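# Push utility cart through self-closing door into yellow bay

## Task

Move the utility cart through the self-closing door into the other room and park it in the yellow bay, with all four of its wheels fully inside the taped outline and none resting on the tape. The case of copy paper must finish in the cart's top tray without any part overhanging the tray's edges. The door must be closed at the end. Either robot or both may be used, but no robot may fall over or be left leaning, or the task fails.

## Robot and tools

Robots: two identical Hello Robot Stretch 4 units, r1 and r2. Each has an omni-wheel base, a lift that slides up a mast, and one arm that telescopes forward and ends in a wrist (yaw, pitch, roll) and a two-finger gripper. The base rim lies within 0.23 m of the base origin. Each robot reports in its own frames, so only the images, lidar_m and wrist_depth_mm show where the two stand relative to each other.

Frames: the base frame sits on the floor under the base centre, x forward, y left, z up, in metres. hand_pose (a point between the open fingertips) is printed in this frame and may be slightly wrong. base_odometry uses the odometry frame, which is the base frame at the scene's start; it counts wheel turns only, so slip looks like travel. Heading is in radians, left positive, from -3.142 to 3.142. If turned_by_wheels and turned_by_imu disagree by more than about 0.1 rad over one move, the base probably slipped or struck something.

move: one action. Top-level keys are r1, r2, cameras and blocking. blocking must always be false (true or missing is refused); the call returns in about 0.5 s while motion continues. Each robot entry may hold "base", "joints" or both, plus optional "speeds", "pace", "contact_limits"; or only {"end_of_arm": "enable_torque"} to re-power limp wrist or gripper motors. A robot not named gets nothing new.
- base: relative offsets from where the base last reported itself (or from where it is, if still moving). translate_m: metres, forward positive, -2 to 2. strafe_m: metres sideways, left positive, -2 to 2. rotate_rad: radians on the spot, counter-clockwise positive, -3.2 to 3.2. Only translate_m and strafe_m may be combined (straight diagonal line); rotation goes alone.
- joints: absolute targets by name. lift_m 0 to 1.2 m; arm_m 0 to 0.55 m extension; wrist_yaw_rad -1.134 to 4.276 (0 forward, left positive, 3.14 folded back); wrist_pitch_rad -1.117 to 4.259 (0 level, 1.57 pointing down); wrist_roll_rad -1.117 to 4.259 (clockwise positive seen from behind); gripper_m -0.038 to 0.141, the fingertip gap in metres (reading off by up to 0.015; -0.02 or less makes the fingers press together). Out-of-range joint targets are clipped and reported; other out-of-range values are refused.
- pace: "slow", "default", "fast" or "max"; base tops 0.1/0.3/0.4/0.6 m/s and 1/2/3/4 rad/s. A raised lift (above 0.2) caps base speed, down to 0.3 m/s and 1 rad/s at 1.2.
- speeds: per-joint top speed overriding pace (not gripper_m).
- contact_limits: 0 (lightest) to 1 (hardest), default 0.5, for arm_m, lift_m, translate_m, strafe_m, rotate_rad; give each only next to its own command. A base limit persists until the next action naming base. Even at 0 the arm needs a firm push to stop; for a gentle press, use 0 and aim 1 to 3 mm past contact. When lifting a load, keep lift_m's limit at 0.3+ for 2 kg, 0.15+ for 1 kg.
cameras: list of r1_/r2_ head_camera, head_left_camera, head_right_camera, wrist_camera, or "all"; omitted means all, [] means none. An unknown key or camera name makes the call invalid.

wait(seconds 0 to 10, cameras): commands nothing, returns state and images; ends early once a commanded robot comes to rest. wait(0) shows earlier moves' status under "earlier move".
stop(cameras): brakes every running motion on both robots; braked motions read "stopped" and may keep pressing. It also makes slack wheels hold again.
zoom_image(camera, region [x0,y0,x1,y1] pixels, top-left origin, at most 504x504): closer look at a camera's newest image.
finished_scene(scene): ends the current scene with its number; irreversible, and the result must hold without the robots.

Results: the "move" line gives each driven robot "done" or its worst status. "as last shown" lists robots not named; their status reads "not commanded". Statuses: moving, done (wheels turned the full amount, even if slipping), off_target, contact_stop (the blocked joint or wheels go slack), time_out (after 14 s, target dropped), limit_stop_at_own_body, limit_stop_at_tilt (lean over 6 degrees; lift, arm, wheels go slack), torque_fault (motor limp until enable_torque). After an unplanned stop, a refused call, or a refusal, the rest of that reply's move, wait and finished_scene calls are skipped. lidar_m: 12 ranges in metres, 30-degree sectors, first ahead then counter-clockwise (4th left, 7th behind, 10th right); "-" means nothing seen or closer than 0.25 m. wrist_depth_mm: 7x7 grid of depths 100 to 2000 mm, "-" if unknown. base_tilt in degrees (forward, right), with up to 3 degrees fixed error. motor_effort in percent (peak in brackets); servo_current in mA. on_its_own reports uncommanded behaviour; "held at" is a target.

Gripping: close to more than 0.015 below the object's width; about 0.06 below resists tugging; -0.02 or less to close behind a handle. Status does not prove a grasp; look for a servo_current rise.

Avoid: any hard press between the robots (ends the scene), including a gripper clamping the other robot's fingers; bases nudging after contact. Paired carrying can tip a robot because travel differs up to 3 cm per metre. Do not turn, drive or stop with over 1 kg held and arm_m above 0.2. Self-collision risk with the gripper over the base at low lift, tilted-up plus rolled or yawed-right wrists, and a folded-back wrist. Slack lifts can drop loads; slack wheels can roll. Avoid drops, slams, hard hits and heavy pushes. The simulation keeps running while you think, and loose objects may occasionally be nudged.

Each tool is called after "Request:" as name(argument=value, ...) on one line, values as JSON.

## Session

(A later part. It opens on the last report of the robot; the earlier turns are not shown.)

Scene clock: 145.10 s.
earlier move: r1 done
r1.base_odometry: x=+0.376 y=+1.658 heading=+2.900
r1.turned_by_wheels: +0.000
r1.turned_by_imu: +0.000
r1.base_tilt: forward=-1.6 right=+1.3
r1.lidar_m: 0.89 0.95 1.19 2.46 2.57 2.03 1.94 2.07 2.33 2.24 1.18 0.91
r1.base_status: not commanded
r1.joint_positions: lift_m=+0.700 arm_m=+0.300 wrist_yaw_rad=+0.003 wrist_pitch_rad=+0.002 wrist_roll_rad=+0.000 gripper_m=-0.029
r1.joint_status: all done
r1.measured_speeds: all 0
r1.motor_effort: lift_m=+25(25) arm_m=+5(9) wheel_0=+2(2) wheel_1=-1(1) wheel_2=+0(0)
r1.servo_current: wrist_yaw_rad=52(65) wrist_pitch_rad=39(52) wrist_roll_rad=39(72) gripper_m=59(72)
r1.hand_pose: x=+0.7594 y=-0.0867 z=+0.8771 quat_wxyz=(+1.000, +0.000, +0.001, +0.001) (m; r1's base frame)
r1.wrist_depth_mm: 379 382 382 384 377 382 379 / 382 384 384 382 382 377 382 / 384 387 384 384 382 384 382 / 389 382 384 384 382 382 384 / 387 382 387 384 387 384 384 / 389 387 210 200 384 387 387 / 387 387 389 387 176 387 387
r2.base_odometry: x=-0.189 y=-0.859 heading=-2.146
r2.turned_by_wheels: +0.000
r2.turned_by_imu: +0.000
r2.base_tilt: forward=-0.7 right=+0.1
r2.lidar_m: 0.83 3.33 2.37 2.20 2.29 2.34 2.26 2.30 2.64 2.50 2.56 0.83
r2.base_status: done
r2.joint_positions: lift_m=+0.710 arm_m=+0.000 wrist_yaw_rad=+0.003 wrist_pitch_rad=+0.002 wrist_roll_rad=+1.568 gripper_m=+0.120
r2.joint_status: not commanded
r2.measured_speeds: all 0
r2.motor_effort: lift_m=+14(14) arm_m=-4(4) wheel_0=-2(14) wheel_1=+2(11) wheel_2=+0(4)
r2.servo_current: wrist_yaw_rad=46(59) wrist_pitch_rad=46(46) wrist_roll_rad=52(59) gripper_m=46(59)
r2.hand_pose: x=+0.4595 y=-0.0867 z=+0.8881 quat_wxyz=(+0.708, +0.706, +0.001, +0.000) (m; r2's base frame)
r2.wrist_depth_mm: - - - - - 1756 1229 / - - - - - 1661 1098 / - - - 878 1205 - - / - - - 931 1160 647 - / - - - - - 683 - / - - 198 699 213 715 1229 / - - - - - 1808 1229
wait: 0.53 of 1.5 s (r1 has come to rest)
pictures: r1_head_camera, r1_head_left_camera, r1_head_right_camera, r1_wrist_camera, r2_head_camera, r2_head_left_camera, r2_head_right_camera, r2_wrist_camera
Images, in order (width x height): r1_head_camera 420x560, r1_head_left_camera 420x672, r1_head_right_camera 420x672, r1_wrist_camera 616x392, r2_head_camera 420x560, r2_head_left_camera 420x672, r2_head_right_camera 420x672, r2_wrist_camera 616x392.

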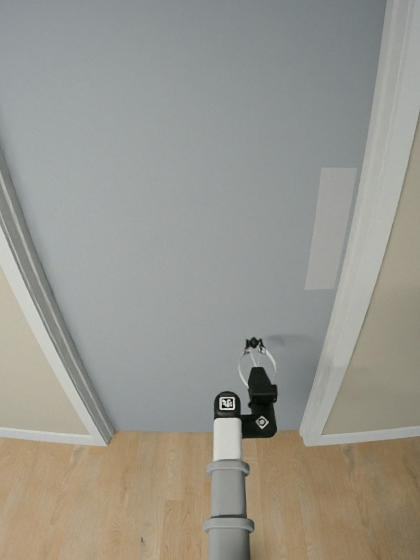

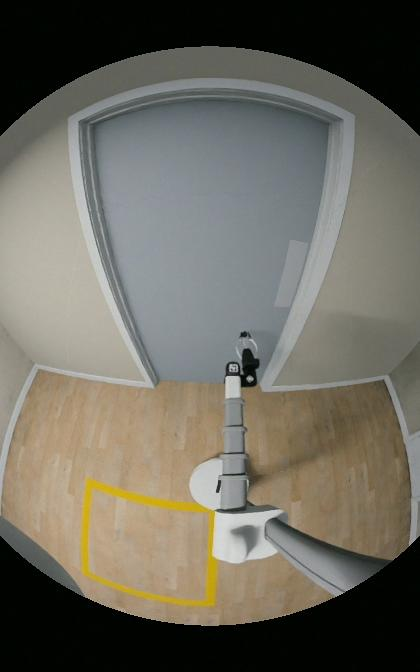

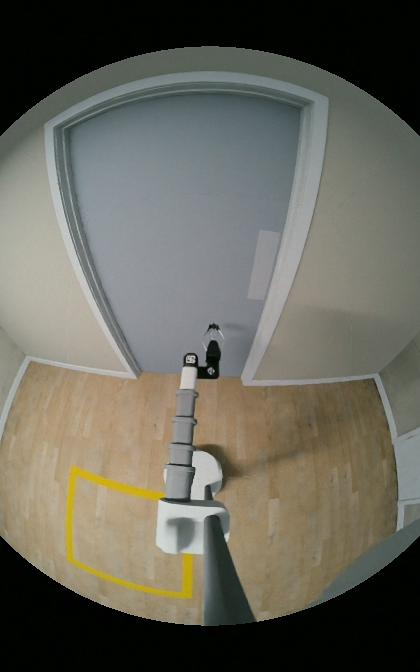

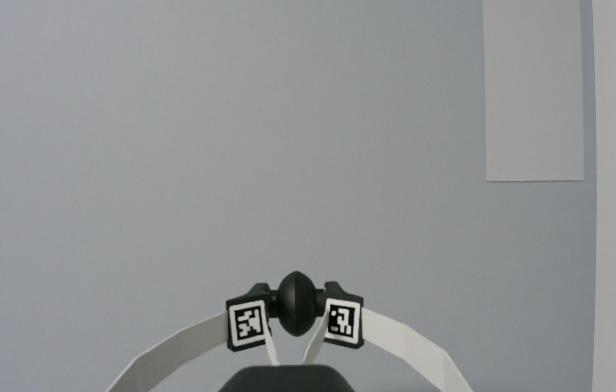

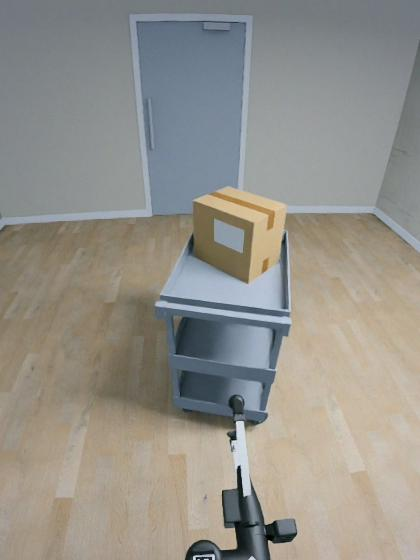

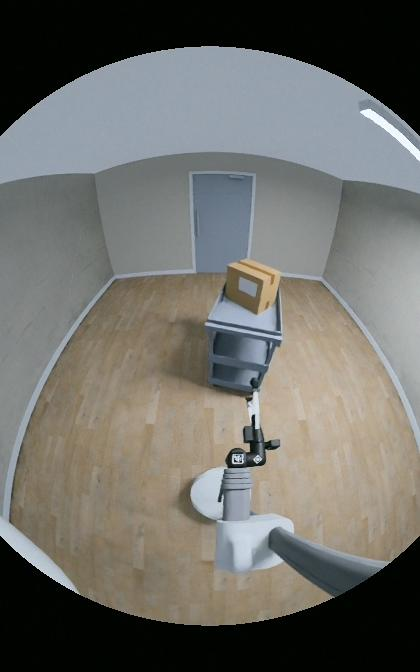

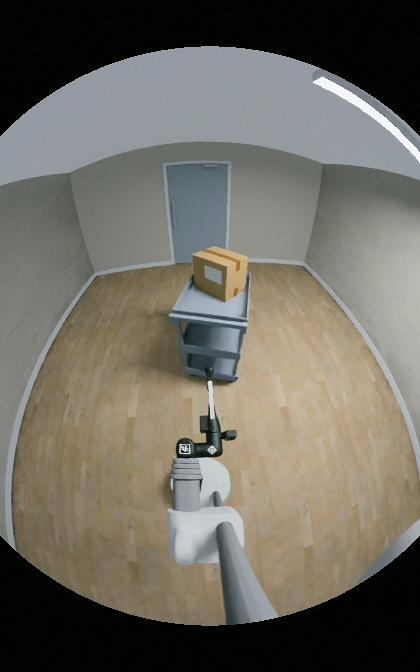

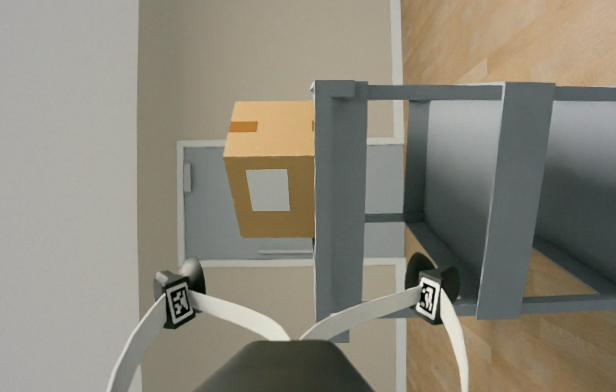

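Request:
move(blocking=false, r2={"base":{"strafe_m":-0.03},"joints":{"lift_m":0.665}}, cameras=[])

Request:
wait(seconds=1.5, cameras=[])

Request:
move(blocking=false, r2={"base":{"translate_m":0.25}}, cameras=[])

Request:
wait(seconds=3, cameras=["r2_wrist_camera","r2_head_camera"])

Scene clock: 156.53 s.
move: r2 moving
r1: as last shown
r1.lidar_m: 0.87 0.95 1.18 2.45 2.53 2.05 1.95 2.06 2.32 2.23 1.18 0.91
r1.motor_effort: lift_m=+25(25) arm_m=+5(5) wheel_0=+2(2) wheel_1=-1(1) wheel_2=+0(0)
r1.servo_current: wrist_yaw_rad=65(65) wrist_pitch_rad=39(46) wrist_roll_rad=46(59) gripper_m=65(65)
r1.wrist_depth_mm: 382 382 379 382 379 382 379 / 382 382 382 379 382 379 379 / 382 382 384 382 382 382 382 / 384 384 384 387 382 384 382 / 384 387 389 387 387 384 384 / 387 384 208 199 384 384 384 / 387 384 387 387 176 384 384
r2.base_odometry: x=-0.212 y=-0.845 heading=-2.146
r2.turned_by_wheels: +0.000
r2.turned_by_imu: +0.000
r2.base_tilt: forward=-0.7 right=+0.1
r2.lidar_m: 0.82 3.38 2.41 2.24 2.34 2.33 2.24 2.31 2.59 2.46 2.56 0.82
r2.base_status: strafe_m moving
r2.joint_positions: lift_m=+0.676 arm_m=+0.000 wrist_yaw_rad=+0.003 wrist_pitch_rad=+0.002 wrist_roll_rad=+1.568 gripper_m=+0.120
r2.joint_status: lift_m moving
r2.measured_speeds: translate_m=+0.000 strafe_m=-0.040 rotate_rad=+0.001 lift_m=-0.086 arm_m=+0.000 wrist_yaw_rad=+0.000 wrist_pitch_rad=+0.000 wrist_roll_rad=+0.000
r2.motor_effort: lift_m=+14(15) arm_m=-4(4) wheel_0=+1(14) wheel_1=-4(12) wheel_2=-1(1)
r2.servo_current: wrist_yaw_rad=59(59) wrist_pitch_rad=39(39) wrist_roll_rad=33(59) gripper_m=46(52)
r2.hand_pose: x=+0.4595 y=-0.0867 z=+0.8542 quat_wxyz=(+0.708, +0.706, +0.001, +0.000) (m; r2's base frame)
r2.wrist_depth_mm: - - - - - 1708 1160 / - - - - - 1708 1182 / - - 1008 627 - 621 - / - - 976 661 - 647 - / - - - 1008 - 683 - / - - 198 699 196 699 1255 / - - - - - 1756 1182
pictures: none
No camera images: "cameras" was empty.

Scene clock: 157.10 s.
earlier move: r2 done
r1.base_odometry: x=+0.376 y=+1.658 heading=+2.900
r1.turned_by_wheels: +0.000
r1.turned_by_imu: +0.000
r1.base_tilt: forward=-1.6 right=+1.3
r1.lidar_m: 0.90 0.93 1.16 2.45 2.57 2.05 1.95 2.06 2.32 2.24 1.20 0.90
r1.base_status: not commanded
r1.joint_positions: lift_m=+0.700 arm_m=+0.300 wrist_yaw_rad=+0.003 wrist_pitch_rad=+0.002 wrist_roll_rad=+0.000 gripper_m=-0.029
r1.joint_status: not commanded
r1.measured_speeds: all 0
r1.motor_effort: lift_m=+25(25) arm_m=+5(5) wheel_0=+1(2) wheel_1=-1(1) wheel_2=+0(0)
r1.servo_current: wrist_yaw_rad=52(72) wrist_pitch_rad=39(46) wrist_roll_rad=46(59) gripper_m=59(65)
r1.hand_pose: x=+0.7594 y=-0.0867 z=+0.8771 quat_wxyz=(+1.000, +0.000, +0.001, +0.001) (m; r1's base frame)
r1.wrist_depth_mm: 382 379 379 379 382 379 377 / 379 384 382 382 384 382 384 / 387 382 379 384 382 384 379 / 387 384 384 382 384 384 384 / 387 384 389 382 382 387 384 / 389 387 209 199 387 384 384 / 389 389 389 389 176 384 384
r2.base_odometry: x=-0.215 y=-0.843 heading=-2.146
r2.turned_by_wheels: +0.000
r2.turned_by_imu: +0.000
r2.base_tilt: forward=-0.7 right=+0.1
r2.lidar_m: 0.81 3.39 2.39 2.24 2.33 2.40 2.25 2.32 2.62 2.45 2.55 0.85
r2.base_status: done
r2.joint_positions: lift_m=+0.665 arm_m=+0.000 wrist_yaw_rad=+0.003 wrist_pitch_rad=+0.002 wrist_roll_rad=+1.568 gripper_m=+0.120
r2.joint_status: all done
r2.measured_speeds: all 0
r2.motor_effort: lift_m=+14(16) arm_m=-4(4) wheel_0=+2(14) wheel_1=+1(12) wheel_2=+0(1)
r2.servo_current: wrist_yaw_rad=46(59) wrist_pitch_rad=39(46) wrist_roll_rad=52(59) gripper_m=46(52)
r2.hand_pose: x=+0.4595 y=-0.0867 z=+0.8431 quat_wxyz=(+0.708, +0.706, +0.001, +0.000) (m; r2's base frame)
r2.wrist_depth_mm: - - - - - 1661 1138 / - - - - - 1576 1138 / - - 991 627 - 621 - / - - 976 647 - 647 - / - - - 691 - 676 - / - - 199 640 196 707 1229 / - - - - - 1661 1160
wait: 0.57 of 1.5 s (r2 has come to rest)
pictures: none
No camera images: "cameras" was empty.

Scene clock: 157.60 s.
move: r2 moving
r1: as last shown
r1.lidar_m: 0.87 0.92 1.15 2.45 2.55 2.06 1.94 2.04 2.33 2.23 1.22 0.92
r1.motor_effort: lift_m=+25(25) arm_m=+5(5) wheel_0=+1(2) wheel_1=+0(1) wheel_2=+0(0)
r1.servo_current: wrist_yaw_rad=59(59) wrist_pitch_rad=39(46) wrist_roll_rad=46(65) gripper_m=52(65)
r1.wrist_depth_mm: 382 382 384 382 379 384 382 / 384 382 379 382 382 379 382 / 387 384 384 382 382 384 382 / 384 384 387 382 384 384 384 / 384 387 387 387 382 384 382 / 384 389 209 199 384 384 382 / 387 387 387 389 176 384 387
r2.base_odometry: x=-0.231 y=-0.869 heading=-2.145
r2.turned_by_wheels: +0.000
r2.turned_by_imu: +0.000
r2.base_tilt: forward=-0.7 right=+0.1
r2.lidar_m: 0.79 3.37 2.39 2.23 2.34 2.40 2.26 2.33 2.60 2.46 2.52 0.79
r2.base_status: translate_m moving
r2.joint_positions: lift_m=+0.665 arm_m=+0.000 wrist_yaw_rad=+0.003 wrist_pitch_rad=+0.002 wrist_roll_rad=+1.568 gripper_m=+0.120
r2.joint_status: not commanded
r2.measured_speeds: translate_m=+0.121 strafe_m=+0.000 rotate_rad=-0.002 lift_m=+0.000 arm_m=+0.000 wrist_yaw_rad=+0.000 wrist_pitch_rad=+0.000 wrist_roll_rad=+0.000
r2.motor_effort: lift_m=+14(14) arm_m=-4(4) wheel_0=+7(11) wheel_1=+7(7) wheel_2=-13(13)
r2.servo_current: wrist_yaw_rad=39(65) wrist_pitch_rad=39(46) wrist_roll_rad=52(65) gripper_m=52(52)
r2.hand_pose: x=+0.4595 y=-0.0867 z=+0.8431 quat_wxyz=(+0.708, +0.706, +0.001, +0.000) (m; r2's base frame)
r2.wrist_depth_mm: - - - - - 1661 1160 / - - - - - 1661 1160 / - - 946 603 - 597 - / - - 904 627 - 627 - / - - - 661 - 654 - / - - 199 609 195 668 1281 / - - - - - 1756 1160
pictures: none
No camera images: "cameras" was empty.

Scene clock: 159.40 s.
earlier move: r2 done
r1.base_odometry: x=+0.376 y=+1.658 heading=+2.900
r1.turned_by_wheels: +0.000
r1.turned_by_imu: +0.000
r1.base_tilt: forward=-1.6 right=+1.3
r1.lidar_m: 0.88 0.92 1.18 2.46 2.59 2.03 1.96 2.07 2.33 2.25 1.19 0.90
r1.base_status: not commanded
r1.joint_positions: lift_m=+0.700 arm_m=+0.300 wrist_yaw_rad=+0.003 wrist_pitch_rad=+0.002 wrist_roll_rad=+0.000 gripper_m=-0.029
r1.joint_status: not commanded
r1.measured_speeds: all 0
r1.motor_effort: lift_m=+25(25) arm_m=+5(5) wheel_0=+1(2) wheel_1=+0(1) wheel_2=+0(0)
r1.servo_current: wrist_yaw_rad=65(65) wrist_pitch_rad=46(52) wrist_roll_rad=46(65) gripper_m=65(65)
r1.hand_pose: x=+0.7594 y=-0.0867 z=+0.8771 quat_wxyz=(+1.000, +0.000, +0.001, +0.001) (m; r1's base frame)
r1.wrist_depth_mm: 379 377 382 382 379 379 379 / 382 382 379 387 384 382 382 / 387 382 382 384 384 382 382 / 384 384 384 384 384 384 382 / 389 387 387 387 387 384 387 / 387 389 210 199 389 387 387 / 389 384 387 387 176 384 384
r2.base_odometry: x=-0.350 y=-1.053 heading=-2.145
r2.turned_by_wheels: +0.000
r2.turned_by_imu: +0.000
r2.base_tilt: forward=-0.7 right=+0.1
r2.lidar_m: 0.58 3.36 2.41 2.27 2.33 2.62 2.48 2.56 2.59 2.46 2.55 0.58
r2.base_status: done
r2.joint_positions: lift_m=+0.665 arm_m=+0.000 wrist_yaw_rad=+0.003 wrist_pitch_rad=+0.002 wrist_roll_rad=+1.568 gripper_m=+0.120
r2.joint_status: not commanded
r2.measured_speeds: all 0
r2.motor_effort: lift_m=+14(14) arm_m=-4(4) wheel_0=+2(11) wheel_1=+3(8) wheel_2=-2(15)
r2.servo_current: wrist_yaw_rad=39(65) wrist_pitch_rad=39(46) wrist_roll_rad=46(65) gripper_m=52(59)
r2.hand_pose: x=+0.4595 y=-0.0867 z=+0.8431 quat_wxyz=(+0.708, +0.706, +0.001, +0.000) (m; r2's base frame)
r2.wrist_depth_mm: - - - - - 1576 1160 / - - - 315 370 370 - / - - 654 379 - - - / - - 668 397 - - 397 / - - 788 413 1042 - 418 / - - 199 427 196 - 439 / - - - - - 1708 459
wait: 1.80 of 3 s (r2 has come to rest)
pictures: r2_head_camera, r2_wrist_camera
Images, in order (width x height): r2_head_camera 420x560, r2_wrist_camera 616x392.

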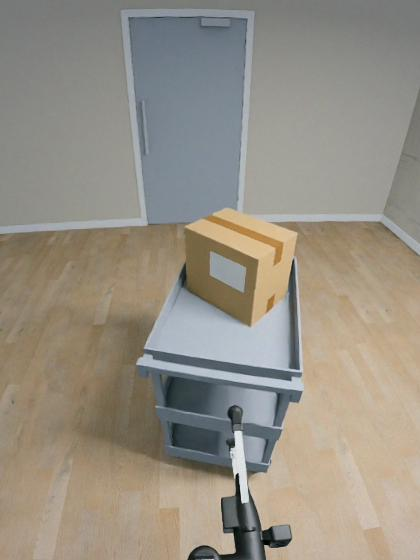

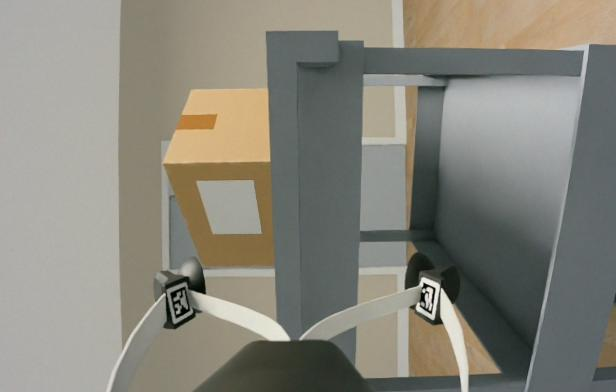

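Request:
zoom_image(camera="r2_head_camera", region=[120, 320, 320, 480])

Request:
move(blocking=false, r2={"base":{"strafe_m":-0.03,"translate_m":0.05},"joints":{"lift_m":0.685,"gripper_m":0.09}}, cameras=[])

Request:
wait(seconds=2, cameras=["r2_wrist_camera","r2_head_camera"])

Scaled by 2.520 from the camera's 420x560 image, which has a finer 1200x1600 frame.

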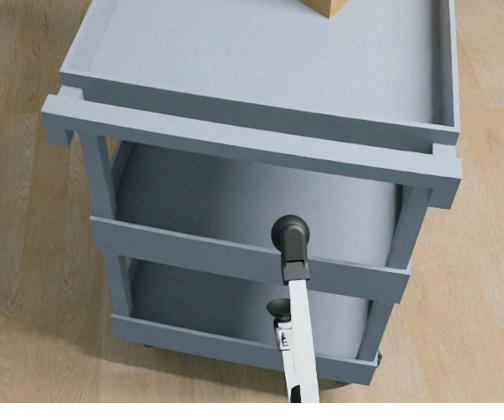

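Scene clock: 180.30 s.
move: r2 moving
r1: as last shown
r1.lidar_m: 0.89 0.93 1.18 2.46 2.54 2.03 1.95 2.04 2.35 2.25 1.19 0.90
r1.motor_effort: lift_m=+25(25) arm_m=+5(5) wheel_0=+1(2) wheel_1=-1(1) wheel_2=+0(0)
r1.servo_current: wrist_yaw_rad=39(65) wrist_pitch_rad=46(46) wrist_roll_rad=46(65) gripper_m=52(72)
r1.wrist_depth_mm: 384 382 382 379 379 382 379 / 379 382 379 382 382 382 382 / 384 382 387 382 384 382 379 / 384 384 382 379 387 379 384 / 387 387 387 384 387 387 382 / 387 387 209 200 387 384 387 / 389 387 389 389 176 387 384
r2.base_odometry: x=-0.382 y=-1.068 heading=-2.146
r2.turned_by_wheels: -0.001
r2.turned_by_imu: +0.000
r2.base_tilt: forward=-0.7 right=+0.1
r2.lidar_m: 0.55 0.64 2.45 2.30 2.33 2.67 2.51 2.63 2.59 2.42 2.52 0.57
r2.base_status: translate_m moving; strafe_m moving
r2.joint_positions: lift_m=+0.685 arm_m=+0.000 wrist_yaw_rad=+0.003 wrist_pitch_rad=+0.002 wrist_roll_rad=+1.568 gripper_m=+0.106
r2.joint_status: lift_m moving; gripper_m moving
r2.measured_speeds: translate_m=+0.109 strafe_m=-0.065 rotate_rad=+0.009 lift_m=+0.009 arm_m=+0.000 wrist_yaw_rad=+0.000 wrist_pitch_rad=+0.000 wrist_roll_rad=+0.000
r2.motor_effort: lift_m=+23(24) arm_m=-3(4) wheel_0=+6(12) wheel_1=-4(6) wheel_2=-9(13)
r2.servo_current: wrist_yaw_rad=46(52) wrist_pitch_rad=39(46) wrist_roll_rad=52(52) gripper_m=59(98)
r2.hand_pose: x=+0.4595 y=-0.0867 z=+0.8624 quat_wxyz=(+0.708, +0.706, +0.001, +0.000) (m; r2's base frame)
r2.wrist_depth_mm: - - - - - 1708 1160 / - - - 287 345 343 343 / - - 640 351 359 917 - / - - 627 364 368 - - / - - 715 379 387 - - / - - 195 336 190 - - / - - - - - 1708 -
pictures: none
No camera images: "cameras" was empty.

Scene clock: 181.00 s.
earlier move: r2 done
r1.base_odometry: x=+0.376 y=+1.658 heading=+2.900
r1.turned_by_wheels: +0.000
r1.turned_by_imu: +0.000
r1.base_tilt: forward=-1.6 right=+1.3
r1.lidar_m: 0.86 0.93 1.19 2.46 2.58 2.05 1.96 2.06 2.33 2.23 1.18 0.89
r1.base_status: not commanded
r1.joint_positions: lift_m=+0.700 arm_m=+0.300 wrist_yaw_rad=+0.003 wrist_pitch_rad=+0.002 wrist_roll_rad=+0.000 gripper_m=-0.029
r1.joint_status: not commanded
r1.measured_speeds: all 0
r1.motor_effort: lift_m=+25(25) arm_m=+5(5) wheel_0=+1(2) wheel_1=-1(1) wheel_2=+0(0)
r1.servo_current: wrist_yaw_rad=46(65) wrist_pitch_rad=46(46) wrist_roll_rad=39(65) gripper_m=59(72)
r1.hand_pose: x=+0.7594 y=-0.0867 z=+0.8771 quat_wxyz=(+1.000, +0.000, +0.001, +0.001) (m; r1's base frame)
r1.wrist_depth_mm: 382 379 379 382 379 382 379 / 382 382 384 384 384 384 379 / 384 384 379 382 384 384 379 / 387 384 384 384 384 382 384 / 387 389 387 384 384 387 382 / 392 387 209 200 384 384 384 / 392 389 387 387 176 389 387
r2.base_odometry: x=-0.403 y=-1.078 heading=-2.146
r2.turned_by_wheels: +0.000
r2.turned_by_imu: +0.000
r2.base_tilt: forward=-0.7 right=+0.0
r2.lidar_m: 0.54 0.61 2.45 2.30 2.35 2.68 2.51 2.61 2.57 2.41 2.51 0.53
r2.base_status: done
r2.joint_positions: lift_m=+0.685 arm_m=+0.000 wrist_yaw_rad=+0.003 wrist_pitch_rad=+0.002 wrist_roll_rad=+1.568 gripper_m=+0.090
r2.joint_status: all done
r2.measured_speeds: all 0
r2.motor_effort: lift_m=+21(24) arm_m=-4(4) wheel_0=+0(12) wheel_1=-6(7) wheel_2=-4(13)
r2.servo_current: wrist_yaw_rad=59(59) wrist_pitch_rad=39(46) wrist_roll_rad=46(52) gripper_m=52(98)
r2.hand_pose: x=+0.4595 y=-0.0867 z=+0.8625 quat_wxyz=(+0.708, +0.706, +0.001, +0.000) (m; r2's base frame)
r2.wrist_depth_mm: - - - - - 1708 1160 / - - - 262 319 320 322 / - - 634 329 330 917 - / - - 585 340 345 - - / - - 691 351 355 - - / - - 193 306 189 - - / - - - - - 1921 -
wait: 0.70 of 2 s (r2 has come to rest)
pictures: r2_head_camera, r2_wrist_camera
Images, in order (width x height): r2_head_camera 420x560, r2_wrist_camera 616x392.

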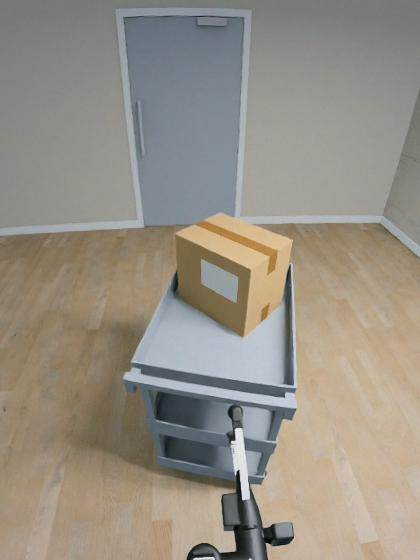

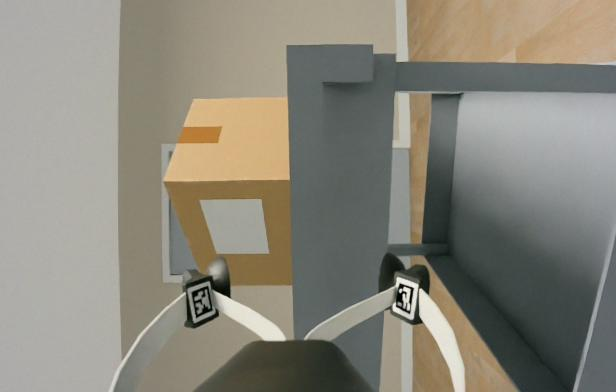

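Request:
move(blocking=false, r2={"base":{"translate_m":0.09,"strafe_m":-0.015},"joints":{"gripper_m":0.075},"pace":"slow","contact_limits":{"translate_m":0.2}}, cameras=[])

Request:
wait(seconds=3, cameras=["r2_wrist_camera","r2_head_camera"])

Request:
zoom_image(camera="r2_head_camera", region=[120, 320, 320, 480])

Scene clock: 189.50 s.
move: r2 moving
r1: as last shown
r1.lidar_m: 0.89 0.92 1.17 2.46 2.57 2.04 1.94 2.07 2.34 2.26 1.19 0.89
r1.motor_effort: lift_m=+25(25) arm_m=+5(5) wheel_0=+2(2) wheel_1=-1(1) wheel_2=+0(0)
r1.servo_current: wrist_yaw_rad=33(72) wrist_pitch_rad=39(52) wrist_roll_rad=46(59) gripper_m=59(65)
r1.wrist_depth_mm: 379 382 382 382 379 379 379 / 382 384 384 384 382 382 384 / 384 384 384 384 382 382 379 / 384 384 384 382 384 384 384 / 384 384 389 384 384 387 387 / 384 387 209 200 384 384 384 / 387 387 392 387 176 387 387
r2.base_odometry: x=-0.411 y=-1.088 heading=-2.146
r2.turned_by_wheels: +0.000
r2.turned_by_imu: +0.001
r2.base_tilt: forward=-0.7 right=+0.0
r2.lidar_m: 0.51 0.61 2.44 2.32 2.37 2.70 2.55 2.62 2.55 2.43 2.50 0.51
r2.base_status: translate_m moving; strafe_m moving
r2.joint_positions: lift_m=+0.685 arm_m=+0.000 wrist_yaw_rad=+0.003 wrist_pitch_rad=+0.002 wrist_roll_rad=+1.568 gripper_m=+0.081
r2.joint_status: gripper_m moving
r2.measured_speeds: translate_m=+0.048 strafe_m=-0.008 rotate_rad=-0.001 lift_m=+0.000 arm_m=+0.000 wrist_yaw_rad=+0.000 wrist_pitch_rad=+0.000 wrist_roll_rad=+0.000
r2.motor_effort: lift_m=+21(21) arm_m=-4(4) wheel_0=+5(10) wheel_1=+5(6) wheel_2=-10(10)
r2.servo_current: wrist_yaw_rad=46(59) wrist_pitch_rad=46(46) wrist_roll_rad=52(59) gripper_m=85(91)
r2.contact_limits: translate_m 0.2
r2.hand_pose: x=+0.4595 y=-0.0867 z=+0.8625 quat_wxyz=(+0.708, +0.706, +0.001, +0.000) (m; r2's base frame)
r2.wrist_depth_mm: - - - - - 1708 1205 / - - - 252 309 307 307 / - - 621 314 317 - - / - - 569 329 332 917 - / - - 661 343 343 - - / - - 194 296 192 - - / - - - - - 1921 -
pictures: none
No camera images: "cameras" was empty.

Scene clock: 191.17 s.
earlier move: r2 done
r1.base_odometry: x=+0.376 y=+1.658 heading=+2.900
r1.turned_by_wheels: +0.000
r1.turned_by_imu: +0.000
r1.base_tilt: forward=-1.6 right=+1.3
r1.lidar_m: 0.88 0.90 1.18 2.46 2.55 2.05 1.94 2.07 2.33 2.25 1.17 0.90
r1.base_status: not commanded
r1.joint_positions: lift_m=+0.700 arm_m=+0.300 wrist_yaw_rad=+0.003 wrist_pitch_rad=+0.002 wrist_roll_rad=+0.000 gripper_m=-0.029
r1.joint_status: not commanded
r1.measured_speeds: all 0
r1.motor_effort: lift_m=+25(25) arm_m=+5(5) wheel_0=+1(2) wheel_1=-1(1) wheel_2=+0(0)
r1.servo_current: wrist_yaw_rad=46(72) wrist_pitch_rad=46(52) wrist_roll_rad=39(65) gripper_m=65(72)
r1.hand_pose: x=+0.7594 y=-0.0867 z=+0.8771 quat_wxyz=(+1.000, +0.000, +0.001, +0.001) (m; r1's base frame)
r1.wrist_depth_mm: 382 382 382 379 382 382 379 / 382 379 384 382 379 379 379 / 384 379 382 382 382 382 382 / 384 384 384 387 384 382 382 / 387 389 387 382 384 384 384 / 384 389 210 200 384 387 384 / 389 389 387 387 176 387 384
r2.base_odometry: x=-0.464 y=-1.146 heading=-2.146
r2.turned_by_wheels: +0.000
r2.turned_by_imu: +0.000
r2.base_tilt: forward=-0.7 right=+0.0
r2.lidar_m: 0.44 0.50 2.47 2.32 2.35 2.78 2.62 2.71 2.54 2.39 2.48 0.45
r2.base_status: done
r2.joint_positions: lift_m=+0.685 arm_m=+0.000 wrist_yaw_rad=+0.003 wrist_pitch_rad=+0.002 wrist_roll_rad=+1.568 gripper_m=+0.075
r2.joint_status: all done
r2.measured_speeds: all 0
r2.motor_effort: lift_m=+21(21) arm_m=-4(4) wheel_0=+5(10) wheel_1=+5(7) wheel_2=-6(11)
r2.servo_current: wrist_yaw_rad=46(59) wrist_pitch_rad=33(46) wrist_roll_rad=46(65) gripper_m=59(91)
r2.contact_limits: translate_m 0.2
r2.hand_pose: x=+0.4595 y=-0.0867 z=+0.8625 quat_wxyz=(+0.708, +0.706, +0.001, +0.000) (m; r2's base frame)
r2.wrist_depth_mm: - - - 167 167 231 1118 / - - - 176 229 234 - / - - 549 181 239 842 - / - - 496 189 248 854 - / - - 554 198 256 - - / - - 190 204 191 - - / - - - - - 1863 -
wait: 1.67 of 3 s (r2 has come to rest)
pictures: r2_head_camera, r2_wrist_camera
Images, in order (width x height): r2_head_camera 420x560, r2_wrist_camera 616x392.

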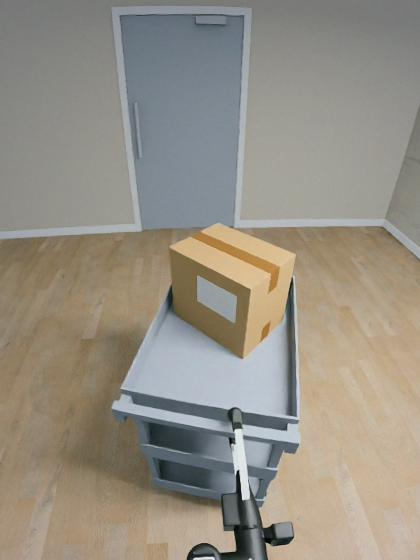

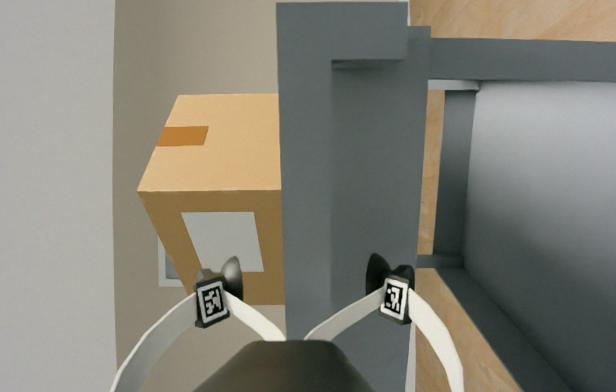

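Scaled by 2.520 from the camera's 420x560 image, which has a finer 1200x1600 frame.

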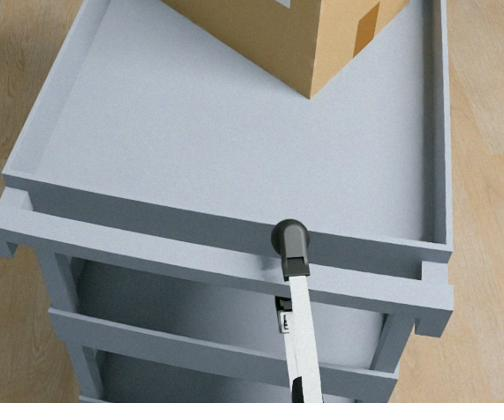

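Request:
move(blocking=false, r2={"base":{"translate_m":-0.1,"strafe_m":0.17}}, cameras=[])

Request:
wait(seconds=2.5, cameras=[])

Request:
move(blocking=false, r2={"base":{"rotate_rad":-0.27}}, cameras=[])

Request:
wait(seconds=2, cameras=["r2_wrist_camera","r2_head_camera"])

Request:
zoom_image(camera="r2_head_camera", region=[100, 300, 320, 480])

Scene clock: 206.77 s.
move: r2 moving
r1: as last shown
r1.lidar_m: 0.87 0.94 1.18 2.46 2.56 2.04 1.96 2.04 2.32 2.24 1.16 0.92
r1.motor_effort: lift_m=+25(25) arm_m=+5(5) wheel_0=+1(2) wheel_1=+0(1) wheel_2=+0(0)
r1.servo_current: wrist_yaw_rad=46(59) wrist_pitch_rad=52(52) wrist_roll_rad=39(59) gripper_m=59(65)
r1.wrist_depth_mm: 382 384 382 382 379 382 379 / 384 382 382 379 382 379 382 / 384 384 384 384 382 382 384 / 384 382 387 384 387 384 387 / 387 387 384 387 384 387 384 / 389 387 208 200 384 384 387 / 387 389 387 387 175 387 387
r2.base_odometry: x=-0.433 y=-1.147 heading=-2.145
r2.turned_by_wheels: +0.001
r2.turned_by_imu: +0.001
r2.base_tilt: forward=-0.7 right=+0.1
r2.lidar_m: 0.48 0.53 2.43 2.31 2.35 2.76 2.63 2.69 2.57 2.42 2.51 0.46
r2.base_status: translate_m moving; strafe_m moving
r2.joint_positions: lift_m=+0.685 arm_m=+0.000 wrist_yaw_rad=+0.003 wrist_pitch_rad=+0.002 wrist_roll_rad=+1.568 gripper_m=+0.075
r2.joint_status: not commanded
r2.measured_speeds: translate_m=-0.064 strafe_m=+0.104 rotate_rad=+0.001 lift_m=+0.000 arm_m=+0.000 wrist_yaw_rad=+0.000 wrist_pitch_rad=+0.000 wrist_roll_rad=+0.000
r2.motor_effort: lift_m=+21(21) arm_m=-4(4) wheel_0=-9(13) wheel_1=+9(10) wheel_2=+8(9)
r2.servo_current: wrist_yaw_rad=39(65) wrist_pitch_rad=39(39) wrist_roll_rad=52(59) gripper_m=52(65)
r2.hand_pose: x=+0.4595 y=-0.0867 z=+0.8625 quat_wxyz=(+0.708, +0.706, +0.001, +0.000) (m; r2's base frame)
r2.wrist_depth_mm: - - - 183 236 244 246 / - - 640 191 248 831 - / - - 535 201 257 842 - / - - 517 263 267 891 - / - - 591 276 276 - - / - - 190 224 192 - - / - - - - - 1708 -
pictures: none
No camera images: "cameras" was empty.

Scene clock: 208.33 s.
earlier move: r2 done
r1.base_odometry: x=+0.376 y=+1.658 heading=+2.900
r1.turned_by_wheels: +0.000
r1.turned_by_imu: +0.000
r1.base_tilt: forward=-1.6 right=+1.3
r1.lidar_m: 0.89 0.93 1.19 2.45 2.58 2.06 1.96 2.06 2.32 2.24 1.19 0.90
r1.base_status: not commanded
r1.joint_positions: lift_m=+0.700 arm_m=+0.300 wrist_yaw_rad=+0.003 wrist_pitch_rad=+0.002 wrist_roll_rad=+0.000 gripper_m=-0.029
r1.joint_status: not commanded
r1.measured_speeds: all 0
r1.motor_effort: lift_m=+25(25) arm_m=+5(5) wheel_0=+1(2) wheel_1=+0(1) wheel_2=+0(0)
r1.servo_current: wrist_yaw_rad=39(72) wrist_pitch_rad=39(52) wrist_roll_rad=46(72) gripper_m=59(65)
r1.hand_pose: x=+0.7594 y=-0.0867 z=+0.8771 quat_wxyz=(+1.000, +0.000, +0.001, +0.001) (m; r1's base frame)
r1.wrist_depth_mm: 382 382 379 382 382 379 379 / 382 382 384 382 382 379 382 / 382 384 384 384 384 384 384 / 382 384 387 382 384 382 384 / 384 384 384 387 384 384 387 / 384 387 209 199 382 384 384 / 389 387 387 387 176 384 387
r2.base_odometry: x=-0.267 y=-1.154 heading=-2.145
r2.turned_by_wheels: +0.000
r2.turned_by_imu: +0.000
r2.base_tilt: forward=-0.7 right=+0.1
r2.lidar_m: 0.56 3.18 2.26 2.15 2.20 2.68 2.55 2.64 2.72 2.57 2.67 0.57
r2.base_status: done
r2.joint_positions: lift_m=+0.685 arm_m=+0.000 wrist_yaw_rad=+0.003 wrist_pitch_rad=+0.002 wrist_roll_rad=+1.568 gripper_m=+0.075
r2.joint_status: not commanded
r2.measured_speeds: all 0
r2.motor_effort: lift_m=+21(21) arm_m=-3(4) wheel_0=-1(13) wheel_1=+2(10) wheel_2=+6(11)
r2.servo_current: wrist_yaw_rad=52(65) wrist_pitch_rad=46(46) wrist_roll_rad=39(59) gripper_m=65(65)
r2.hand_pose: x=+0.4595 y=-0.0867 z=+0.8625 quat_wxyz=(+0.708, +0.706, +0.001, +0.000) (m; r2's base frame)
r2.wrist_depth_mm: - - 707 347 353 - - / - - 580 359 366 917 - / - - 647 370 - - - / - - 768 387 904 - - / - - - 402 - - 415 / - - 190 362 190 455 442 / - - - - - 1708 1182
wait: 1.57 of 2.5 s (r2 has come to rest)
pictures: none
No camera images: "cameras" was empty.

Scene clock: 208.83 s.
move: r2 moving
r1: as last shown
r1.lidar_m: 0.89 0.91 1.14 2.46 2.57 2.03 1.96 2.07 2.31 2.24 1.18 0.90
r1.motor_effort: lift_m=+25(25) arm_m=+5(5) wheel_0=+1(2) wheel_1=-1(1) wheel_2=+0(0)
r1.servo_current: wrist_yaw_rad=46(78) wrist_pitch_rad=52(52) wrist_roll_rad=59(65) gripper_m=59(65)
r1.wrist_depth_mm: 382 384 382 382 382 382 379 / 384 384 379 382 382 382 382 / 382 384 382 384 384 382 382 / 387 387 384 382 384 384 384 / 387 384 384 382 384 384 387 / 387 387 209 200 387 384 387 / 387 384 389 387 176 387 387
r2.base_odometry: x=-0.267 y=-1.154 heading=-2.361
r2.turned_by_wheels: -0.216
r2.turned_by_imu: -0.210
r2.base_tilt: forward=-0.7 right=+0.0
r2.lidar_m: 0.56 0.60 2.49 2.16 2.16 2.56 2.51 2.55 2.98 2.59 2.57 0.59
r2.base_status: rotate_rad moving
r2.joint_positions: lift_m=+0.685 arm_m=+0.000 wrist_yaw_rad=+0.002 wrist_pitch_rad=+0.002 wrist_roll_rad=+1.568 gripper_m=+0.075
r2.joint_status: not commanded
r2.measured_speeds: translate_m=+0.000 strafe_m=-0.001 rotate_rad=-0.492 lift_m=+0.000 arm_m=+0.000 wrist_yaw_rad=-0.001 wrist_pitch_rad=+0.000 wrist_roll_rad=+0.000
r2.motor_effort: lift_m=+21(21) arm_m=-4(4) wheel_0=+8(11) wheel_1=+3(10) wheel_2=+5(11)
r2.servo_current: wrist_yaw_rad=46(65) wrist_pitch_rad=33(46) wrist_roll_rad=39(52) gripper_m=52(59)
r2.hand_pose: x=+0.4595 y=-0.0867 z=+0.8625 quat_wxyz=(+0.708, +0.706, +0.001, +0.000) (m; r2's base frame)
r2.wrist_depth_mm: - - - - - 1661 1138 / - - - 394 397 404 399 / - - - 397 - - - / - - 640 399 1008 - - / - - 691 402 404 - - / - - 190 347 191 - - / - - - - - 1863 -
pictures: none
No camera images: "cameras" was empty.

Scene clock: 209.37 s.
earlier move: r2 done
r1.base_odometry: x=+0.376 y=+1.658 heading=+2.900
r1.turned_by_wheels: +0.000
r1.turned_by_imu: +0.000
r1.base_tilt: forward=-1.6 right=+1.3
r1.lidar_m: 0.87 0.94 1.16 2.45 2.54 2.04 1.94 2.06 2.34 2.25 1.18 0.92
r1.base_status: not commanded
r1.joint_positions: lift_m=+0.700 arm_m=+0.300 wrist_yaw_rad=+0.003 wrist_pitch_rad=+0.002 wrist_roll_rad=+0.000 gripper_m=-0.029
r1.joint_status: not commanded
r1.measured_speeds: all 0
r1.motor_effort: lift_m=+25(25) arm_m=+5(5) wheel_0=+1(2) wheel_1=-1(1) wheel_2=+0(0)
r1.servo_current: wrist_yaw_rad=52(78) wrist_pitch_rad=39(52) wrist_roll_rad=46(65) gripper_m=65(65)
r1.hand_pose: x=+0.7594 y=-0.0867 z=+0.8771 quat_wxyz=(+1.000, +0.000, +0.001, +0.001) (m; r1's base frame)
r1.wrist_depth_mm: 382 382 382 382 382 382 377 / 382 382 382 379 382 379 379 / 384 384 384 384 382 384 379 / 384 387 387 384 384 382 382 / 384 387 387 387 384 387 387 / 387 387 208 200 387 387 387 / 389 387 389 387 176 387 387
r2.base_odometry: x=-0.267 y=-1.154 heading=-2.415
r2.turned_by_wheels: -0.053
r2.turned_by_imu: -0.052
r2.base_tilt: forward=-0.7 right=+0.1
r2.lidar_m: 0.57 0.59 2.58 2.16 2.14 2.43 2.54 2.53 2.87 2.62 2.60 0.60
r2.base_status: done
r2.joint_positions: lift_m=+0.685 arm_m=+0.000 wrist_yaw_rad=+0.002 wrist_pitch_rad=+0.002 wrist_roll_rad=+1.568 gripper_m=+0.075
r2.joint_status: not commanded
r2.measured_speeds: all 0
r2.motor_effort: lift_m=+21(21) arm_m=-4(4) wheel_0=+2(11) wheel_1=+3(10) wheel_2=+3(11)
r2.servo_current: wrist_yaw_rad=52(65) wrist_pitch_rad=39(46) wrist_roll_rad=39(65) gripper_m=59(59)
r2.hand_pose: x=+0.4595 y=-0.0867 z=+0.8625 quat_wxyz=(+0.708, +0.706, +0.001, +0.000) (m; r2's base frame)
r2.wrist_depth_mm: - - - - - 1708 1182 / - - - - - 1618 1138 / - - - 410 415 691 415 / - - 707 404 1008 - - / - - 640 404 407 - - / - - 191 349 191 - - / - - - - - - -
wait: 0.53 of 2 s (r2 has come to rest)
pictures: r2_head_camera, r2_wrist_camera
Images, in order (width x height): r2_head_camera 420x560, r2_wrist_camera 616x392.

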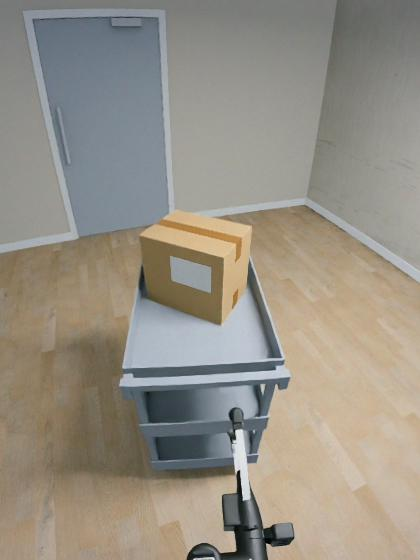

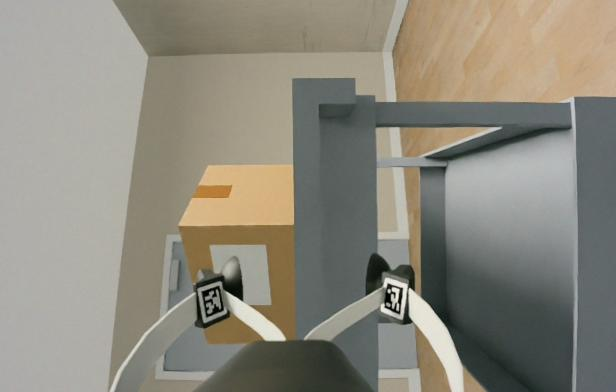

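Scaled by 2.291 from the camera's 420x560 image, which has a finer 1200x1600 frame.

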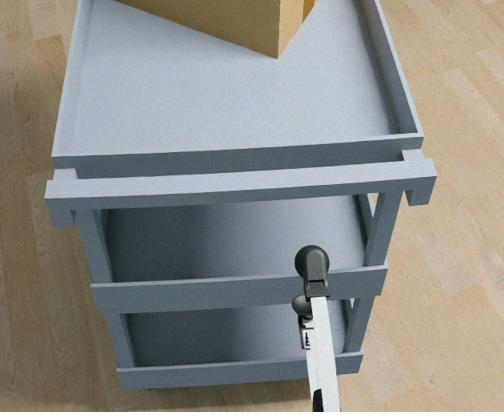

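Request:
move(blocking=false, r2={"base":{"rotate_rad":0.07}}, cameras=[])

Request:
wait(seconds=2, cameras=[])

Request:
move(blocking=false, r2={"base":{"translate_m":0.17,"strafe_m":0.035},"pace":"slow","contact_limits":{"translate_m":0.2}}, cameras=[])

Request:
wait(seconds=4, cameras=["r2_wrist_camera","r2_head_camera"])

Request:
zoom_image(camera="r2_head_camera", region=[100, 300, 320, 480])

Scene clock: 217.83 s.
move: r2 moving
r1: as last shown
r1.base_tilt: forward=-1.5 right=+1.2
r1.lidar_m: 0.90 0.93 1.17 2.45 2.56 2.05 1.96 2.07 2.32 2.25 1.18 0.89
r1.motor_effort: lift_m=+25(25) arm_m=+5(5) wheel_0=+1(2) wheel_1=+0(1) wheel_2=+0(0)
r1.servo_current: wrist_yaw_rad=52(65) wrist_pitch_rad=39(39) wrist_roll_rad=46(72) gripper_m=59(65)
r1.wrist_depth_mm: 379 382 379 379 382 382 379 / 382 384 382 382 379 379 382 / 384 384 382 384 384 384 382 / 387 384 387 384 387 382 387 / 387 384 389 382 387 384 384 / 389 387 210 200 382 387 384 / 387 387 387 387 176 387 389
r2.base_odometry: x=-0.267 y=-1.154 heading=-2.345
r2.turned_by_wheels: +0.069
r2.turned_by_imu: +0.068
r2.base_tilt: forward=-0.7 right=+0.1
r2.lidar_m: 0.56 0.60 2.47 2.18 2.16 2.57 2.54 2.55 2.97 2.58 2.56 0.58
r2.base_status: rotate_rad moving
r2.joint_positions: lift_m=+0.685 arm_m=+0.000 wrist_yaw_rad=+0.002 wrist_pitch_rad=+0.002 wrist_roll_rad=+1.568 gripper_m=+0.075
r2.joint_status: not commanded
r2.measured_speeds: all 0
r2.motor_effort: lift_m=+21(21) arm_m=-3(4) wheel_0=-2(6) wheel_1=-2(7) wheel_2=-5(8)
r2.servo_current: wrist_yaw_rad=52(52) wrist_pitch_rad=39(46) wrist_roll_rad=52(59) gripper_m=52(59)
r2.hand_pose: x=+0.4595 y=-0.0867 z=+0.8625 quat_wxyz=(+0.708, +0.706, +0.001, +0.000) (m; r2's base frame)
r2.wrist_depth_mm: - - - - - 1708 1182 / - - - 392 397 544 394 / - - 788 394 - - - / - - 640 399 991 - - / - - 699 399 402 - - / - - 190 345 192 - - / - - - - - 1863 -
pictures: none
No camera images: "cameras" was empty.

Scene clock: 218.00 s.
earlier move: r2 done
r1.base_odometry: x=+0.376 y=+1.658 heading=+2.900
r1.turned_by_wheels: +0.000
r1.turned_by_imu: +0.000
r1.base_tilt: forward=-1.5 right=+1.3
r1.lidar_m: 0.88 0.94 1.17 2.46 2.55 2.06 1.97 2.05 2.32 2.25 1.15 0.92
r1.base_status: not commanded
r1.joint_positions: lift_m=+0.700 arm_m=+0.300 wrist_yaw_rad=+0.003 wrist_pitch_rad=+0.002 wrist_roll_rad=+0.000 gripper_m=-0.029
r1.joint_status: not commanded
r1.measured_speeds: all 0
r1.motor_effort: lift_m=+25(25) arm_m=+5(5) wheel_0=+1(2) wheel_1=+0(1) wheel_2=+0(0)
r1.servo_current: wrist_yaw_rad=46(65) wrist_pitch_rad=46(52) wrist_roll_rad=33(72) gripper_m=59(65)
r1.hand_pose: x=+0.7594 y=-0.0867 z=+0.8771 quat_wxyz=(+1.000, +0.000, +0.001, +0.001) (m; r1's base frame)
r1.wrist_depth_mm: 382 379 382 382 379 382 379 / 384 382 384 382 384 379 382 / 384 384 384 379 384 382 379 / 384 387 387 384 384 382 384 / 384 387 387 387 387 387 387 / 389 387 209 200 389 387 387 / 387 387 387 387 175 387 387
r2.base_odometry: x=-0.267 y=-1.154 heading=-2.345
r2.turned_by_wheels: +0.000
r2.turned_by_imu: +0.000
r2.base_tilt: forward=-0.7 right=+0.1
r2.lidar_m: 0.55 0.62 2.47 2.15 2.16 2.55 2.51 2.55 2.97 2.58 2.59 0.58
r2.base_status: done
r2.joint_positions: lift_m=+0.685 arm_m=+0.000 wrist_yaw_rad=+0.002 wrist_pitch_rad=+0.002 wrist_roll_rad=+1.568 gripper_m=+0.075
r2.joint_status: not commanded
r2.measured_speeds: all 0
r2.motor_effort: lift_m=+21(21) arm_m=-4(4) wheel_0=-4(6) wheel_1=-3(7) wheel_2=-5(8)
r2.servo_current: wrist_yaw_rad=46(59) wrist_pitch_rad=46(46) wrist_roll_rad=59(59) gripper_m=52(59)
r2.hand_pose: x=+0.4595 y=-0.0867 z=+0.8625 quat_wxyz=(+0.708, +0.706, +0.001, +0.000) (m; r2's base frame)
r2.wrist_depth_mm: - - - - - 1708 1182 / - - - 392 394 549 397 / - - 798 394 - - - / - - 640 394 1008 - - / - - 699 402 402 - - / - - 190 347 191 - - / - - - - - 1921 -
wait: 0.17 of 2 s (r2 has come to rest)
pictures: none
No camera images: "cameras" was empty.

Scene clock: 218.50 s.
move: r2 moving
r1: as last shown
r1.base_tilt: forward=-1.6 right=+1.3
r1.lidar_m: 0.89 0.93 1.15 2.47 2.57 2.04 1.96 2.07 2.34 2.23 1.17 0.92
r1.servo_current: wrist_yaw_rad=33(65) wrist_pitch_rad=39(46) wrist_roll_rad=59(59) gripper_m=59(65)
r1.wrist_depth_mm: 379 382 382 382 384 379 379 / 382 382 382 382 384 382 382 / 382 382 382 384 384 384 382 / 384 384 384 384 387 387 384 / 387 384 384 387 384 387 382 / 387 389 209 199 384 387 387 / 387 387 389 389 176 387 389
r2.base_odometry: x=-0.274 y=-1.165 heading=-2.345
r2.turned_by_wheels: +0.000
r2.turned_by_imu: +0.000
r2.base_tilt: forward=-0.7 right=+0.1
r2.lidar_m: 0.52 0.61 2.49 2.17 2.17 2.54 2.54 2.56 2.95 2.56 2.57 0.56
r2.base_status: translate_m moving; strafe_m moving
r2.joint_positions: lift_m=+0.685 arm_m=+0.000 wrist_yaw_rad=+0.002 wrist_pitch_rad=+0.002 wrist_roll_rad=+1.568 gripper_m=+0.075
r2.joint_status: not commanded
r2.measured_speeds: translate_m=+0.048 strafe_m=+0.010 rotate_rad=+0.001 lift_m=+0.000 arm_m=+0.000 wrist_yaw_rad=+0.000 wrist_pitch_rad=+0.000 wrist_roll_rad=+0.000
r2.motor_effort: lift_m=+21(21) arm_m=-4(4) wheel_0=+9(9) wheel_1=+6(7) wheel_2=-8(11)
r2.servo_current: wrist_yaw_rad=33(59) wrist_pitch_rad=33(46) wrist_roll_rad=46(59) gripper_m=39(59)
r2.contact_limits: translate_m 0.2
r2.hand_pose: x=+0.4595 y=-0.0867 z=+0.8625 quat_wxyz=(+0.708, +0.706, +0.001, +0.000) (m; r2's base frame)
r2.wrist_depth_mm: - - - 332 - 1576 1098 / - - - 382 389 544 384 / - - 788 382 384 - - / - - 627 387 - - - / - - 691 392 392 - - / - - 190 334 191 - - / - - - - - 1863 -
pictures: none
No camera images: "cameras" was empty.

Scene clock: 221.00 s.
earlier move: r2 done
r1.base_odometry: x=+0.376 y=+1.658 heading=+2.900
r1.turned_by_wheels: +0.000
r1.turned_by_imu: +0.000
r1.base_tilt: forward=-1.6 right=+1.3
r1.lidar_m: 0.87 0.92 1.17 2.47 2.57 2.05 1.95 2.05 2.32 2.23 1.19 0.89
r1.base_status: not commanded
r1.joint_positions: lift_m=+0.700 arm_m=+0.300 wrist_yaw_rad=+0.003 wrist_pitch_rad=+0.002 wrist_roll_rad=+0.000 gripper_m=-0.029
r1.joint_status: not commanded
r1.measured_speeds: all 0
r1.motor_effort: lift_m=+25(25) arm_m=+5(5) wheel_0=+1(2) wheel_1=+0(1) wheel_2=+0(0)
r1.servo_current: wrist_yaw_rad=39(72) wrist_pitch_rad=39(52) wrist_roll_rad=59(65) gripper_m=65(72)
r1.hand_pose: x=+0.7594 y=-0.0867 z=+0.8771 quat_wxyz=(+1.000, +0.000, +0.001, +0.001) (m; r1's base frame)
r1.wrist_depth_mm: 379 382 379 377 379 379 379 / 382 382 384 382 384 377 379 / 382 387 384 384 382 384 384 / 384 384 387 384 384 384 384 / 384 384 384 387 384 387 382 / 387 384 210 200 387 384 387 / 387 387 387 387 176 387 387
r2.base_odometry: x=-0.361 y=-1.300 heading=-2.345
r2.turned_by_wheels: +0.000
r2.turned_by_imu: +0.000
r2.base_tilt: forward=-0.7 right=+0.0
r2.lidar_m: 0.40 0.44 2.46 2.17 2.18 2.56 2.71 2.72 2.95 2.59 2.58 0.45
r2.base_status: done
r2.joint_positions: lift_m=+0.685 arm_m=+0.000 wrist_yaw_rad=+0.000 wrist_pitch_rad=+0.002 wrist_roll_rad=+1.568 gripper_m=+0.075
r2.joint_status: not commanded
r2.measured_speeds: all 0
r2.motor_effort: lift_m=+21(21) arm_m=-4(4) wheel_0=+4(9) wheel_1=+6(8) wheel_2=-8(11)
r2.servo_current: wrist_yaw_rad=52(65) wrist_pitch_rad=33(46) wrist_roll_rad=59(59) gripper_m=59(59)
r2.contact_limits: translate_m 0.2
r2.hand_pose: x=+0.4593 y=-0.0874 z=+0.8625 quat_wxyz=(+0.708, +0.706, +0.001, -0.001) (m; r2's base frame)
r2.wrist_depth_mm: - - - 181 240 1708 1160 / - - - 182 242 768 - / - - 512 183 243 842 - / - - 492 184 244 831 - / - - 530 185 246 854 - / - - 190 186 189 - - / - - - - - 1863 508
wait: 2.50 of 4 s (r2 has come to rest)
pictures: r2_head_camera, r2_wrist_camera
Images, in order (width x height): r2_head_camera 420x560, r2_wrist_camera 616x392.

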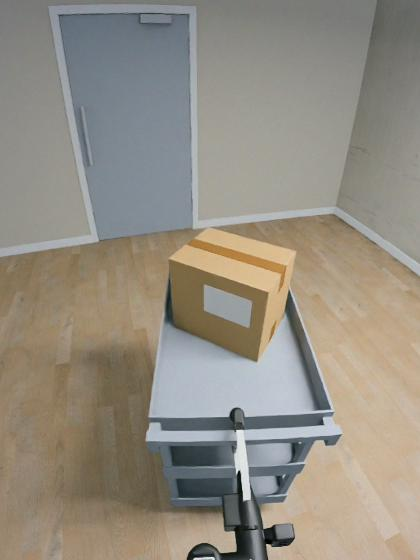

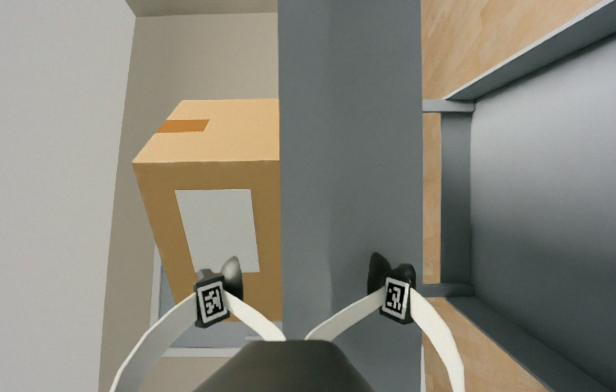

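Scaled by 2.291 from the camera's 420x560 image, which has a finer 1200x1600 frame.

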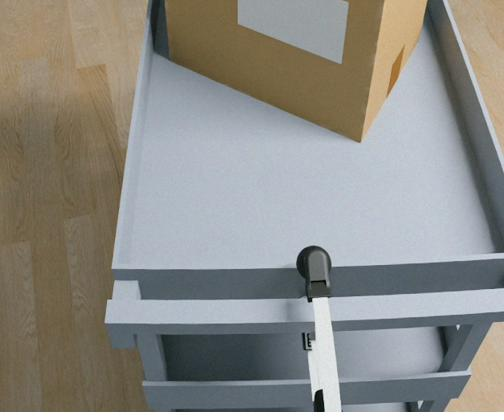

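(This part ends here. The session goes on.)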